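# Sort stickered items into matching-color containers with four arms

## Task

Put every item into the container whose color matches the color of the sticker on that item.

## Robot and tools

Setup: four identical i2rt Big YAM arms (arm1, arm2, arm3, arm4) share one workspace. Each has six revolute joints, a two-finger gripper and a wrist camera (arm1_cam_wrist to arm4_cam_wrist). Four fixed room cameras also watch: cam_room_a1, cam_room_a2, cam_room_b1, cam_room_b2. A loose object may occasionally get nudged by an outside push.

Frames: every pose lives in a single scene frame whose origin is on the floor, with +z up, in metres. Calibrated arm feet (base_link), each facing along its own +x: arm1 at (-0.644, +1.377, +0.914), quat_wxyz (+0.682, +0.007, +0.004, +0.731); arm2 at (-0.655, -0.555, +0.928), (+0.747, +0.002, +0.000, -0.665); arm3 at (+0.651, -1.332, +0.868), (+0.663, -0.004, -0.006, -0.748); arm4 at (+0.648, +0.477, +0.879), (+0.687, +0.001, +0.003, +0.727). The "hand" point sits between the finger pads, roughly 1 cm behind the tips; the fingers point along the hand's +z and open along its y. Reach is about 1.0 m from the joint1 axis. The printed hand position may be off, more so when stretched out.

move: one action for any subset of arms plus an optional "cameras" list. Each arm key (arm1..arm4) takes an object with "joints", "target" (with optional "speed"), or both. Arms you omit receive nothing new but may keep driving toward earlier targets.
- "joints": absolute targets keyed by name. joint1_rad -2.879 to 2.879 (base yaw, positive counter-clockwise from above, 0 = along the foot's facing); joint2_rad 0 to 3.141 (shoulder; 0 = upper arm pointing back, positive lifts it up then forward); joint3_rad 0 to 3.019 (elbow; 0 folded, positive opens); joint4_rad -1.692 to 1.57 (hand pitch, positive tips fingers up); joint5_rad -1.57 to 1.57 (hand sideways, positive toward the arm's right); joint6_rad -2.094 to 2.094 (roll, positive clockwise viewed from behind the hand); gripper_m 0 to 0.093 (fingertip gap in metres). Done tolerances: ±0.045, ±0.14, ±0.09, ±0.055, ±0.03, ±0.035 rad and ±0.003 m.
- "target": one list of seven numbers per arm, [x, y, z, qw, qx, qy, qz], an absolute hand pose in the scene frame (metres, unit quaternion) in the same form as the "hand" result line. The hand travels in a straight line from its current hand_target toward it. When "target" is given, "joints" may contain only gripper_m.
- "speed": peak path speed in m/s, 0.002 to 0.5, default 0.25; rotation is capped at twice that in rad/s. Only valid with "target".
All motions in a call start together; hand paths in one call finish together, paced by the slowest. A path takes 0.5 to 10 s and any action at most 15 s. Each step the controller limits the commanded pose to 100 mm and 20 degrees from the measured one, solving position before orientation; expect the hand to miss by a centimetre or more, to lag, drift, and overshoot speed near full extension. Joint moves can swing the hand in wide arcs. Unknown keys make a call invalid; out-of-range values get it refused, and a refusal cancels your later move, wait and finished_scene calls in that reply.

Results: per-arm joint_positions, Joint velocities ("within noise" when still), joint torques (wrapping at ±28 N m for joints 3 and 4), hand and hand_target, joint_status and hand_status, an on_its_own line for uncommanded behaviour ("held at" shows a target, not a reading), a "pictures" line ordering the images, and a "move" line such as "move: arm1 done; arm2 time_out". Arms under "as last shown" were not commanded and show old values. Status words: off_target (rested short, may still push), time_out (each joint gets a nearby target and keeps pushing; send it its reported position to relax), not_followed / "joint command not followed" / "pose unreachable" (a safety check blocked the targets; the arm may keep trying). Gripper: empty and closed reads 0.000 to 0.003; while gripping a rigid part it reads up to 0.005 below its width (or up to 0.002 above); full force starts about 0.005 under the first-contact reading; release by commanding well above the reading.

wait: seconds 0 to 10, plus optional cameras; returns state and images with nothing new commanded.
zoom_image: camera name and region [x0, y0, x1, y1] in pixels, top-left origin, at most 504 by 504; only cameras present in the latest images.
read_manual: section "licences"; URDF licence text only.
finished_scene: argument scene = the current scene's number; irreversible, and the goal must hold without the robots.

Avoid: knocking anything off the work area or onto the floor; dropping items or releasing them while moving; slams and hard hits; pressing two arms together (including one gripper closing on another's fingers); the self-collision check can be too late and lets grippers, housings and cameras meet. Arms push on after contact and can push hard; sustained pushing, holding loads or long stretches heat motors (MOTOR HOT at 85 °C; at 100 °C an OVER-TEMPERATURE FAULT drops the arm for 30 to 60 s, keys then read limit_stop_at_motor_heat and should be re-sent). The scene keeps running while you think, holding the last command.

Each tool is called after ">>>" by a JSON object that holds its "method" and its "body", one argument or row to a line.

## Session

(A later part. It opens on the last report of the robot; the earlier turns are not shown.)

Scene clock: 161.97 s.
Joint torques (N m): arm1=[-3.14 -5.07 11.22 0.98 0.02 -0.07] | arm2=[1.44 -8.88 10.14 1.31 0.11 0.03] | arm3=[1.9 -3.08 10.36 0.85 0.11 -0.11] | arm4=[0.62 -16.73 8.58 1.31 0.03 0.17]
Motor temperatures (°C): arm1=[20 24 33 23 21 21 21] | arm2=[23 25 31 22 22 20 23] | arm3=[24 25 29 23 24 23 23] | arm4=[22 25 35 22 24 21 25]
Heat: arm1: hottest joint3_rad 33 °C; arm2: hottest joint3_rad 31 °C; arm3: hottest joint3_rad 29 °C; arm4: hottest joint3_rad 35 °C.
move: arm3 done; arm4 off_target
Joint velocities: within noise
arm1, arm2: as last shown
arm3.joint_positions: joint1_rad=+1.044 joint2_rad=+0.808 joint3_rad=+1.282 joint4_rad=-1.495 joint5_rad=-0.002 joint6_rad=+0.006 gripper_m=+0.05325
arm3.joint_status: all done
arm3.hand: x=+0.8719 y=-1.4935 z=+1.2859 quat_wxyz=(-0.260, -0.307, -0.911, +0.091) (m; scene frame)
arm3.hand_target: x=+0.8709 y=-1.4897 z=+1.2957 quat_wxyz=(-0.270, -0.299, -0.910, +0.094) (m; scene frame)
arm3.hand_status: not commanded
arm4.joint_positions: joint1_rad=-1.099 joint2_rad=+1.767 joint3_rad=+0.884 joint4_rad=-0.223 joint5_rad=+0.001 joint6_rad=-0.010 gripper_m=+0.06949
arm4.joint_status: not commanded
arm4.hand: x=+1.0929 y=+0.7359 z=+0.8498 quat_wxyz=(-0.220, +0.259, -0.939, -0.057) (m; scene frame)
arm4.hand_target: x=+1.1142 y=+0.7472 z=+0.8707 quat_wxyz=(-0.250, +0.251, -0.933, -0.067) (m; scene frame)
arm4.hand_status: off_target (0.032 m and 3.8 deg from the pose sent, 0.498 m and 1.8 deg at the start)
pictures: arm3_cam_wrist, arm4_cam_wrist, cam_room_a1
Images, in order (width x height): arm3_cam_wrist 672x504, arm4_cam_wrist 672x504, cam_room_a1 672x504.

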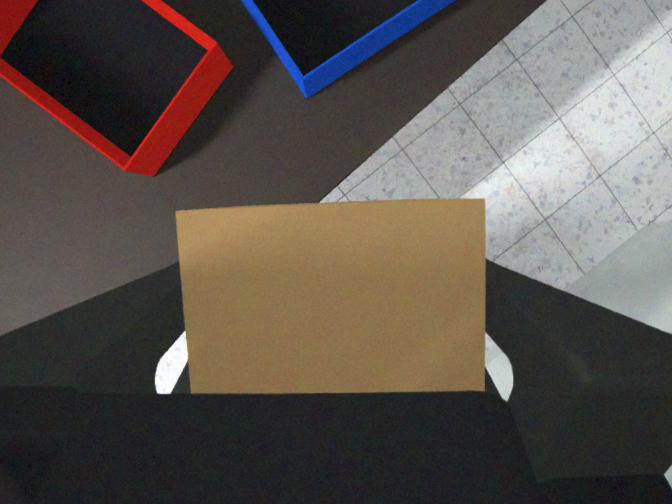

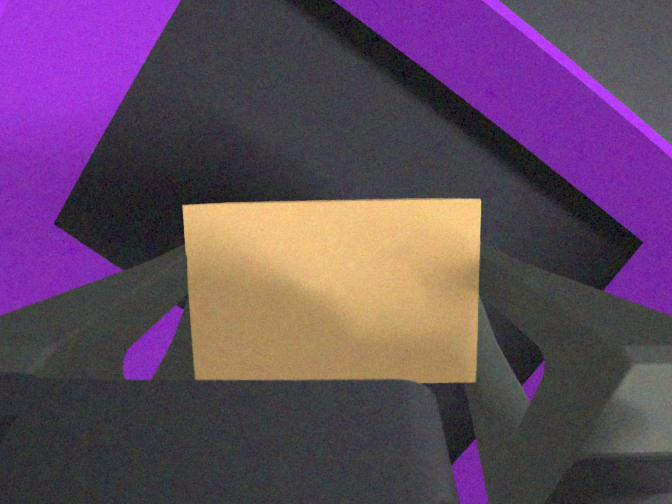

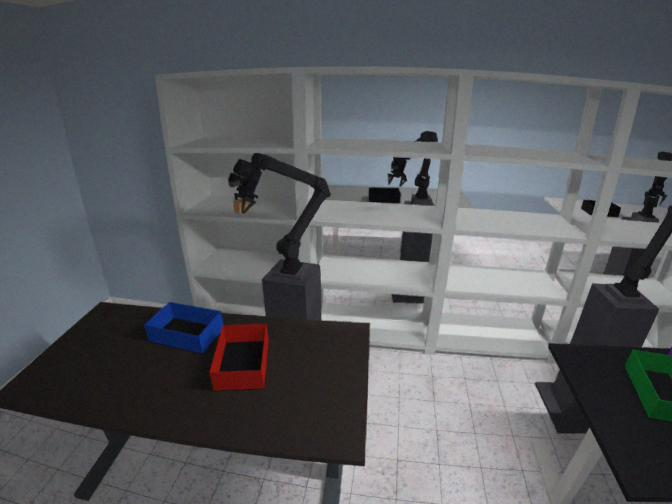

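>>> {"method": "move", "body": {
  "arm3": {"target": [1.1552, -1.7147, 0.86, 0.2453, 0.3081, 0.9155, -0.0826], "speed": 0.4},
  "arm4": {"target": [1.108, 0.7435, 0.79, 0.2499, -0.2508, 0.9328, 0.0672], "speed": 0.25},
  "cameras": ["arm3_cam_wrist", "arm4_cam_wrist"]
}}

Scene clock: 178.83 s.
Joint torques (N m): arm1=[-2.96 -5.54 11.34 0.98 -0.09 -0.06] | arm2=[1.38 -9 10.14 1.33 0.1 0.02] | arm3=[0.91 -20.07 10.63 1.52 -0.07 -0.07] | arm4=[0.67 -14.97 4.9 1.46 0.02 0.13]
Motor temperatures (°C): arm1=[20 24 33 23 21 21 21] | arm2=[23 25 31 22 22 20 23] | arm3=[24 25 29 23 24 23 24] | arm4=[22 26 34 22 24 21 25]
Heat: arm1: hottest joint3_rad 33 °C; arm2: hottest joint3_rad 31 °C; arm3: hottest joint3_rad 29 °C; arm4: hottest joint3_rad 34 °C.
move: arm3 off_target; arm4 done
Joint velocities: within noise
arm1.joint_positions: joint1_rad=-2.244 joint2_rad=+1.191 joint3_rad=+0.976 joint4_rad=-0.801 joint5_rad=-0.008 joint6_rad=+0.006 gripper_m=+0.09297
arm1.joint_status: not commanded
arm1.hand: x=-0.2718 y=+1.1234 z=+1.1249 quat_wxyz=(-0.256, -0.287, -0.920, +0.078) (m; scene frame)
arm1.hand_target: x=-0.2746 y=+1.1202 z=+1.1201 quat_wxyz=(-0.247, -0.289, -0.922, +0.077) (m; scene frame)
arm1.hand_status: not commanded
arm2.joint_positions: joint1_rad=+0.915 joint2_rad=+1.222 joint3_rad=+0.946 joint4_rad=-0.727 joint5_rad=+0.003 joint6_rad=+0.008 gripper_m=+0.09293
arm2.joint_status: not commanded
arm2.hand: x=-0.2647 y=-0.7906 z=+1.1263 quat_wxyz=(-0.270, -0.260, -0.924, +0.073) (m; scene frame)
arm2.hand_target: x=-0.2683 y=-0.7849 z=+1.1104 quat_wxyz=(-0.250, -0.256, -0.931, +0.069) (m; scene frame)
arm2.hand_status: not commanded
arm3.joint_positions: joint1_rad=+1.044 joint2_rad=+1.962 joint3_rad=+1.179 joint4_rad=-0.340 joint5_rad=-0.007 joint6_rad=+0.005 gripper_m=+0.05326
arm3.joint_status: not commanded
arm3.hand: x=+1.1351 y=-1.6973 z=+0.8369 quat_wxyz=(-0.215, -0.310, -0.923, +0.073) (m; scene frame)
arm3.hand_target: x=+1.1540 y=-1.7138 z=+0.8609 quat_wxyz=(-0.245, -0.308, -0.915, +0.083) (m; scene frame)
arm3.hand_status: off_target (0.035 m and 3.8 deg from the pose sent, 0.557 m and 2.0 deg at the start)
arm4.joint_positions: joint1_rad=-1.099 joint2_rad=+1.919 joint3_rad=+0.877 joint4_rad=+0.000 joint5_rad=+0.001 joint6_rad=-0.010 gripper_m=+0.06949
arm4.joint_status: not commanded
arm4.hand: x=+1.1073 y=+0.7443 z=+0.7974 quat_wxyz=(-0.250, +0.256, -0.931, -0.065) (m; scene frame)
arm4.hand_target: x=+1.1079 y=+0.7434 z=+0.7902 quat_wxyz=(-0.250, +0.251, -0.933, -0.067) (m; scene frame)
arm4.hand_status: done (0.007 m and 0.7 deg from the pose sent, 0.062 m and 3.8 deg at the start)
pictures: arm3_cam_wrist, arm4_cam_wrist
Images, in order (width x height): arm3_cam_wrist 672x504, arm4_cam_wrist 672x504.

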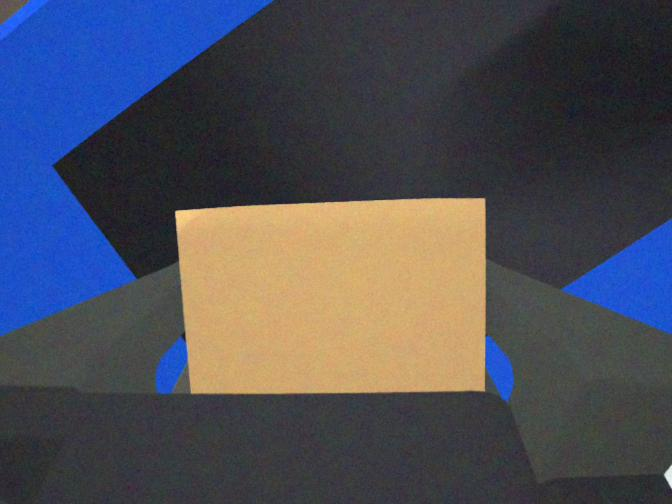

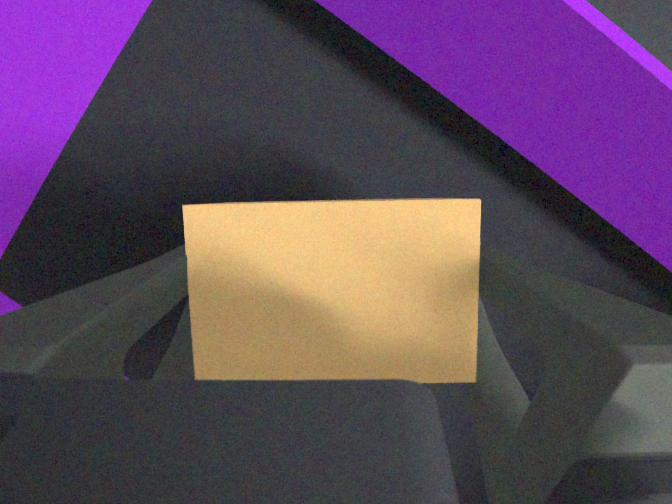

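>>> {"method": "move", "body": {
  "arm3": {"target": [1.153, -1.7147, 0.785, 0.2453, 0.3081, 0.9155, -0.0826], "speed": 0.2},
  "arm4": {"target": [1.11, 0.7445, 0.765, 0.2499, -0.2508, 0.9328, 0.0672], "speed": 0.2},
  "cameras": []
}}

>>> {"method": "move", "body": {
  "arm3": {"target": [1.153, -1.7147, 0.745, 0.2453, 0.3081, 0.9155, -0.0826], "speed": 0.08},
  "arm4": {"target": [1.11, 0.7445, 0.748, 0.2499, -0.2508, 0.9328, 0.0672], "speed": 0.08},
  "cameras": []
}}

>>> {"method": "move", "body": {
  "arm3": {"target": [1.153, -1.7147, 0.731, 0.2453, 0.3081, 0.9155, -0.0826], "speed": 0.06},
  "arm4": {"target": [1.11, 0.7445, 0.732, 0.2499, -0.2508, 0.9328, 0.0672], "speed": 0.06},
  "cameras": ["arm3_cam_wrist", "arm4_cam_wrist"]
}}

Scene clock: 195.70 s.
Joint torques (N m): arm1=[-2.9 -5.13 11.43 0.81 -0.02 -0.06] | arm2=[1.32 -8.94 10.14 1.32 0.11 0.02] | arm3=[0.62 -20.95 7.88 1.59 -0.08 -0.08] | arm4=[0.09 -15.79 5.08 1.42 0.02 0.14]
Motor temperatures (°C): arm1=[20 24 33 23 21 21 21] | arm2=[23 25 31 22 22 20 23] | arm3=[24 26 30 23 24 23 24] | arm4=[22 26 32 22 24 21 26]
Heat: arm1: hottest joint3_rad 33 °C; arm2: hottest joint3_rad 31 °C; arm3: hottest joint3_rad 30 °C; arm4: hottest joint3_rad 32 °C.
move: arm3 off_target; arm4 done
Joint velocities: within noise
arm1, arm2: as last shown
arm3.joint_positions: joint1_rad=+1.044 joint2_rad=+2.105 joint3_rad=+1.179 joint4_rad=-0.176 joint5_rad=-0.008 joint6_rad=+0.005 gripper_m=+0.05326
arm3.joint_status: not commanded
arm3.hand: x=+1.1412 y=-1.7026 z=+0.7705 quat_wxyz=(-0.224, -0.309, -0.921, +0.076) (m; scene frame)
arm3.hand_target: x=+1.1526 y=-1.7144 z=+0.7853 quat_wxyz=(-0.245, -0.308, -0.916, +0.083) (m; scene frame)
arm3.hand_status: off_target (0.022 m and 2.6 deg from the pose sent, 0.058 m and 3.8 deg at the start)
arm4.joint_positions: joint1_rad=-1.099 joint2_rad=+1.992 joint3_rad=+0.877 joint4_rad=+0.059 joint5_rad=+0.001 joint6_rad=-0.010 gripper_m=+0.06949
arm4.joint_status: not commanded
arm4.hand: x=+1.1039 y=+0.7423 z=+0.7676 quat_wxyz=(-0.244, +0.257, -0.933, -0.064) (m; scene frame)
arm4.hand_target: x=+1.1099 y=+0.7444 z=+0.7651 quat_wxyz=(-0.250, +0.251, -0.933, -0.067) (m; scene frame)
arm4.hand_status: done (0.007 m and 1.1 deg from the pose sent, 0.032 m and 0.7 deg at the start)
pictures: none
No camera images: "cameras" was empty.

Scene clock: 196.73 s.
Joint torques (N m): arm1=[-2.55 -4.89 11.41 0.98 -0.01 -0.06] | arm2=[1.49 -9 10.13 1.31 0.12 0.01] | arm3=[0.79 -18.67 7.82 1.52 -0.03 -0.08] | arm4=[0.73 -15.91 5.24 1.44 0.01 0.12]
Motor temperatures (°C): arm1=[20 24 33 23 21 21 21] | arm2=[23 25 31 22 22 20 23] | arm3=[24 26 30 23 24 23 24] | arm4=[22 26 32 22 24 21 26]
Heat: arm1: hottest joint3_rad 33 °C; arm2: hottest joint3_rad 31 °C; arm3: hottest joint3_rad 30 °C; arm4: hottest joint3_rad 32 °C.
move: arm3 off_target; arm4 done
Joint velocities: within noise
arm1, arm2: as last shown
arm3.joint_positions: joint1_rad=+1.044 joint2_rad=+2.162 joint3_rad=+1.182 joint4_rad=-0.095 joint5_rad=-0.009 joint6_rad=+0.005 gripper_m=+0.05326
arm3.joint_status: not commanded
arm3.hand: x=+1.1455 y=-1.7060 z=+0.7470 quat_wxyz=(-0.237, -0.308, -0.918, +0.080) (m; scene frame)
arm3.hand_target: x=+1.1528 y=-1.7146 z=+0.7454 quat_wxyz=(-0.245, -0.308, -0.915, +0.083) (m; scene frame)
arm3.hand_status: off_target (0.012 m and 1.0 deg from the pose sent, 0.031 m and 2.6 deg at the start)
arm4.joint_positions: joint1_rad=-1.099 joint2_rad=+2.032 joint3_rad=+0.877 joint4_rad=+0.099 joint5_rad=+0.001 joint6_rad=-0.010 gripper_m=+0.06949
arm4.joint_status: not commanded
arm4.hand: x=+1.1026 y=+0.7415 z=+0.7519 quat_wxyz=(-0.244, +0.257, -0.933, -0.064) (m; scene frame)
arm4.hand_target: x=+1.1098 y=+0.7444 z=+0.7482 quat_wxyz=(-0.250, +0.251, -0.933, -0.067) (m; scene frame)
arm4.hand_status: done (0.009 m and 1.1 deg from the pose sent, 0.021 m and 1.1 deg at the start)
pictures: none
No camera images: "cameras" was empty.

Scene clock: 197.70 s.
Joint torques (N m): arm1=[-2.96 -5.25 11.34 0.79 -0.03 -0.09] | arm2=[1.32 -8.94 10.13 1.32 0.11 0.03] | arm3=[0.85 -16.67 8.03 1.61 -0.01 -0.09] | arm4=[0.44 -14.27 5.39 1.33 0.06 0.15]
Motor temperatures (°C): arm1=[20 24 33 23 21 21 21] | arm2=[23 25 31 22 22 20 23] | arm3=[24 26 30 23 24 23 24] | arm4=[22 26 32 22 24 21 26]
Heat: arm1: hottest joint3_rad 33 °C; arm2: hottest joint3_rad 31 °C; arm3: hottest joint3_rad 30 °C; arm4: hottest joint3_rad 32 °C.
move: arm3 off_target; arm4 off_target
Joint velocities: within noise
arm1, arm2: as last shown
arm3.joint_positions: joint1_rad=+1.044 joint2_rad=+2.169 joint3_rad=+1.182 joint4_rad=-0.069 joint5_rad=-0.009 joint6_rad=+0.005 gripper_m=+0.05326
arm3.joint_status: not commanded
arm3.hand: x=+1.1485 y=-1.7082 z=+0.7457 quat_wxyz=(-0.246, -0.307, -0.916, +0.082) (m; scene frame)
arm3.hand_target: x=+1.1524 y=-1.7142 z=+0.7314 quat_wxyz=(-0.245, -0.308, -0.915, +0.083) (m; scene frame)
arm3.hand_status: off_target (0.017 m and 0.1 deg from the pose sent, 0.020 m and 1.0 deg at the start)
arm4.joint_positions: joint1_rad=-1.099 joint2_rad=+2.060 joint3_rad=+0.878 joint4_rad=+0.140 joint5_rad=-0.001 joint6_rad=-0.009 gripper_m=+0.06949
arm4.joint_status: not commanded
arm4.hand: x=+1.1041 y=+0.7428 z=+0.7433 quat_wxyz=(-0.250, +0.256, -0.931, -0.066) (m; scene frame)
arm4.hand_target: x=+1.1095 y=+0.7442 z=+0.7323 quat_wxyz=(-0.250, +0.251, -0.933, -0.067) (m; scene frame)
arm4.hand_status: off_target (0.013 m and 0.7 deg from the pose sent, 0.021 m and 1.1 deg at the start)
pictures: arm3_cam_wrist, arm4_cam_wrist
Images, in order (width x height): arm3_cam_wrist 672x504, arm4_cam_wrist 672x504.

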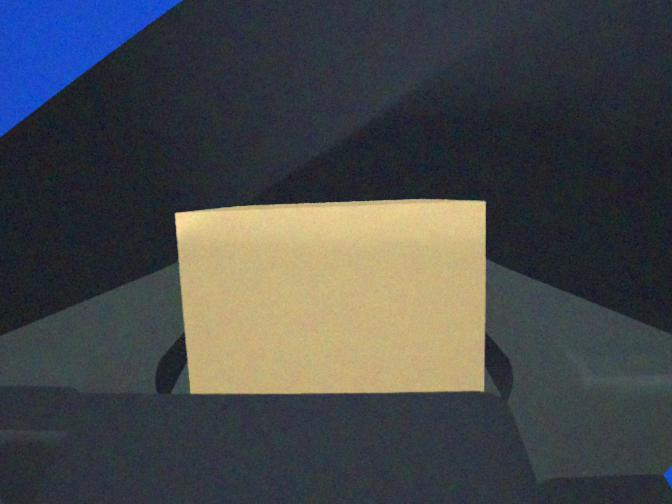

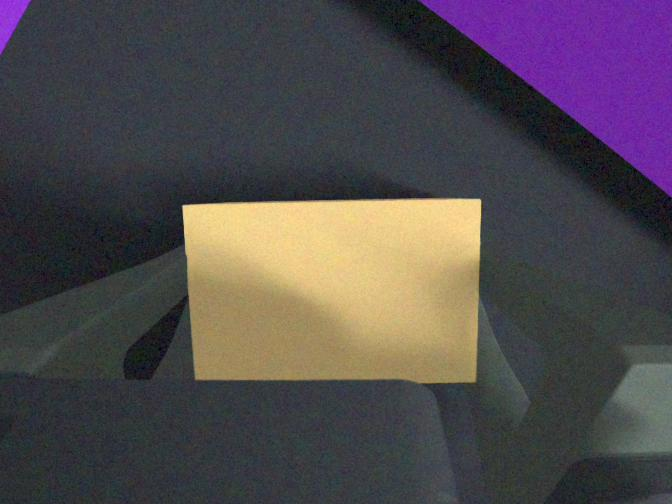

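>>> {"method": "move", "body": {
  "arm3": {"target": [1.153, -1.7147, 0.723, 0.2453, 0.3081, 0.9155, -0.0826], "speed": 0.04},
  "arm4": {"target": [1.11, 0.7445, 0.725, 0.2499, -0.2508, 0.9328, 0.0672], "speed": 0.04},
  "cameras": []
}}

>>> {"method": "move", "body": {
  "arm3": {"joints": {"gripper_m": 0.093}},
  "arm4": {"joints": {"gripper_m": 0.093}},
  "cameras": []
}}

>>> {"method": "move", "body": {
  "arm3": {"target": [1.12, -1.68, 0.93, 0.2453, 0.3081, 0.9155, -0.0826], "speed": 0.3},
  "arm4": {"target": [1.07, 0.72, 0.93, 0.2499, -0.2508, 0.9328, 0.0672], "speed": 0.3},
  "cameras": ["arm3_cam_wrist", "arm4_cam_wrist"]
}}

Scene clock: 205.33 s.
Joint torques (N m): arm1=[-2.67 -5.36 11.44 0.96 -0.05 -0.03] | arm2=[1.32 -8.88 10.15 1.32 0.11 0.01] | arm3=[0.79 -15.56 8.17 1.76 0.01 -0.07] | arm4=[0.32 -13.51 5.5 1.44 0.09 0.15]
Motor temperatures (°C): arm1=[20 24 33 23 21 21 21] | arm2=[23 25 31 22 22 20 23] | arm3=[24 26 30 23 24 23 24] | arm4=[22 25 31 22 24 21 26]
Heat: arm1: hottest joint3_rad 33 °C; arm2: hottest joint3_rad 31 °C; arm3: hottest joint3_rad 30 °C; arm4: hottest joint3_rad 31 °C.
move: arm3 off_target; arm4 off_target
Joint velocities: within noise
arm1, arm2: as last shown
arm3.joint_positions: joint1_rad=+1.044 joint2_rad=+2.172 joint3_rad=+1.182 joint4_rad=-0.056 joint5_rad=-0.009 joint6_rad=+0.005 gripper_m=+0.05326
arm3.joint_status: not commanded
arm3.hand: x=+1.1500 y=-1.7093 z=+0.7454 quat_wxyz=(-0.250, -0.307, -0.914, +0.084) (m; scene frame)
arm3.hand_target: x=+1.1519 y=-1.7138 z=+0.7236 quat_wxyz=(-0.245, -0.308, -0.915, +0.083) (m; scene frame)
arm3.hand_status: off_target (0.023 m and 0.6 deg from the pose sent, 0.024 m and 0.1 deg at the start)
arm4.joint_positions: joint1_rad=-1.099 joint2_rad=+2.064 joint3_rad=+0.878 joint4_rad=+0.155 joint5_rad=-0.001 joint6_rad=-0.009 gripper_m=+0.06949
arm4.joint_status: not commanded
arm4.hand: x=+1.1060 y=+0.7439 z=+0.7431 quat_wxyz=(-0.255, +0.256, -0.930, -0.068) (m; scene frame)
arm4.hand_target: x=+1.1092 y=+0.7440 z=+0.7256 quat_wxyz=(-0.250, +0.251, -0.933, -0.067) (m; scene frame)
arm4.hand_status: off_target (0.019 m and 0.9 deg from the pose sent, 0.019 m and 0.7 deg at the start)
pictures: none
No camera images: "cameras" was empty.

Scene clock: 205.90 s.
Joint torques (N m): arm1=[-2.67 -5.19 11.29 1.01 -0.04 -0.03] | arm2=[1.32 -8.94 10.13 1.36 0.11 0.03] | arm3=[0.97 -16.44 7.41 1.16 -0.01 -0.07] | arm4=[0.38 -14.68 5.15 1.21 0.08 0.14]
Motor temperatures (°C): arm1=[20 24 33 23 21 21 21] | arm2=[23 25 31 22 22 20 23] | arm3=[24 26 30 23 24 23 24] | arm4=[22 25 31 22 24 21 26]
Heat: arm1: hottest joint3_rad 33 °C; arm2: hottest joint3_rad 31 °C; arm3: hottest joint3_rad 30 °C; arm4: hottest joint3_rad 31 °C.
move: arm3 done; arm4 done
Joint velocities: within noise
arm1, arm2: as last shown
arm3.joint_positions: joint1_rad=+1.042 joint2_rad=+2.180 joint3_rad=+1.191 joint4_rad=-0.042 joint5_rad=-0.009 joint6_rad=+0.005 gripper_m=+0.09296
arm3.joint_status: all done
arm3.hand: x=+1.1540 y=-1.7136 z=+0.7454 quat_wxyz=(-0.257, -0.307, -0.912, +0.086) (m; scene frame)
arm3.hand_target: x=+1.1519 y=-1.7138 z=+0.7238 quat_wxyz=(-0.245, -0.308, -0.915, +0.083) (m; scene frame)
arm3.hand_status: not commanded
arm4.joint_positions: joint1_rad=-1.098 joint2_rad=+2.079 joint3_rad=+0.882 joint4_rad=+0.161 joint5_rad=-0.001 joint6_rad=-0.010 gripper_m=+0.09290
arm4.joint_status: all done
arm4.hand: x=+1.1051 y=+0.7443 z=+0.7370 quat_wxyz=(-0.253, +0.257, -0.930, -0.067) (m; scene frame)
arm4.hand_target: x=+1.1091 y=+0.7440 z=+0.7256 quat_wxyz=(-0.250, +0.251, -0.933, -0.067) (m; scene frame)
arm4.hand_status: not commanded
pictures: none
No camera images: "cameras" was empty.

Scene clock: 207.27 s.
Joint torques (N m): arm1=[-2.78 -5.71 11.36 0.95 -0.02 -0.07] | arm2=[1.44 -8.94 10.17 1.35 0.12 0.02] | arm3=[1.67 -15.79 7.98 0.76 0.12 0.02] | arm4=[0.21 -12.16 7.68 0.42 0.04 0.09]
Motor temperatures (°C): arm1=[20 24 33 23 21 21 21] | arm2=[23 25 31 22 22 20 23] | arm3=[24 26 29 23 24 23 24] | arm4=[22 25 31 22 24 21 26]
Heat: arm1: hottest joint3_rad 33 °C; arm2: hottest joint3_rad 31 °C; arm3: hottest joint3_rad 29 °C; arm4: hottest joint3_rad 31 °C.
move: arm3 off_target; arm4 done
Joint velocities: within noise
arm1, arm2: as last shown
arm3.joint_positions: joint1_rad=+1.042 joint2_rad=+1.725 joint3_rad=+1.123 joint4_rad=-0.431 joint5_rad=-0.007 joint6_rad=+0.006 gripper_m=+0.09297
arm3.joint_status: not commanded
arm3.hand: x=+1.1196 y=-1.6855 z=+0.9398 quat_wxyz=(-0.256, -0.308, -0.912, +0.087) (m; scene frame)
arm3.hand_target: x=+1.1198 y=-1.6799 z=+0.9301 quat_wxyz=(-0.245, -0.308, -0.915, +0.083) (m; scene frame)
arm3.hand_status: off_target (0.011 m and 1.3 deg from the pose sent, 0.191 m and 1.4 deg at the start)
arm4.joint_positions: joint1_rad=-1.098 joint2_rad=+1.507 joint3_rad=+0.811 joint4_rad=-0.328 joint5_rad=-0.001 joint6_rad=-0.010 gripper_m=+0.09291
arm4.joint_status: not commanded
arm4.hand: x=+1.0683 y=+0.7229 z=+0.9341 quat_wxyz=(-0.258, +0.257, -0.929, -0.069) (m; scene frame)
arm4.hand_target: x=+1.0699 y=+0.7199 z=+0.9300 quat_wxyz=(-0.250, +0.251, -0.933, -0.067) (m; scene frame)
arm4.hand_status: done (0.005 m and 1.3 deg from the pose sent, 0.198 m and 0.8 deg at the start)
pictures: arm3_cam_wrist, arm4_cam_wrist
Images, in order (width x height): arm3_cam_wrist 672x504, arm4_cam_wrist 672x504.

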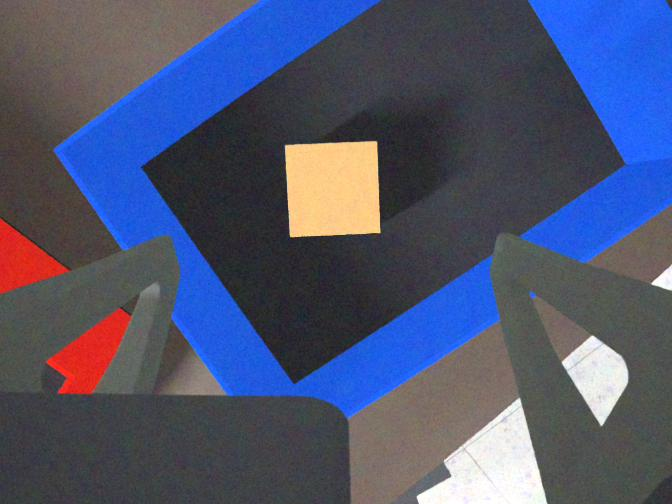

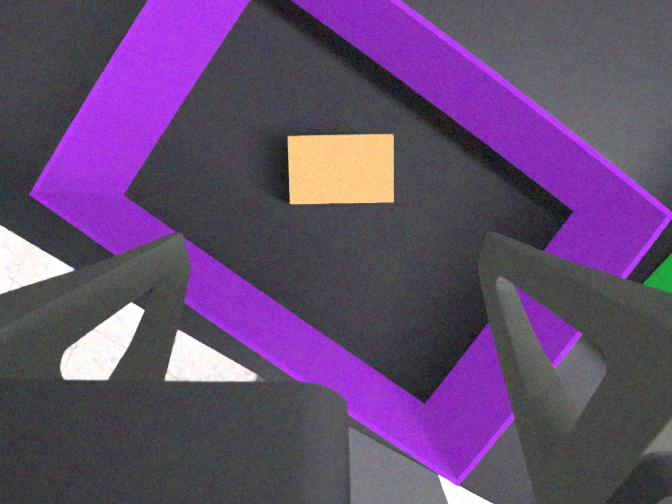

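Both items are inside their bins.

>>> {"method": "finished_scene", "body": {
  "scene": 3
}}

The scene is finished: the task was done.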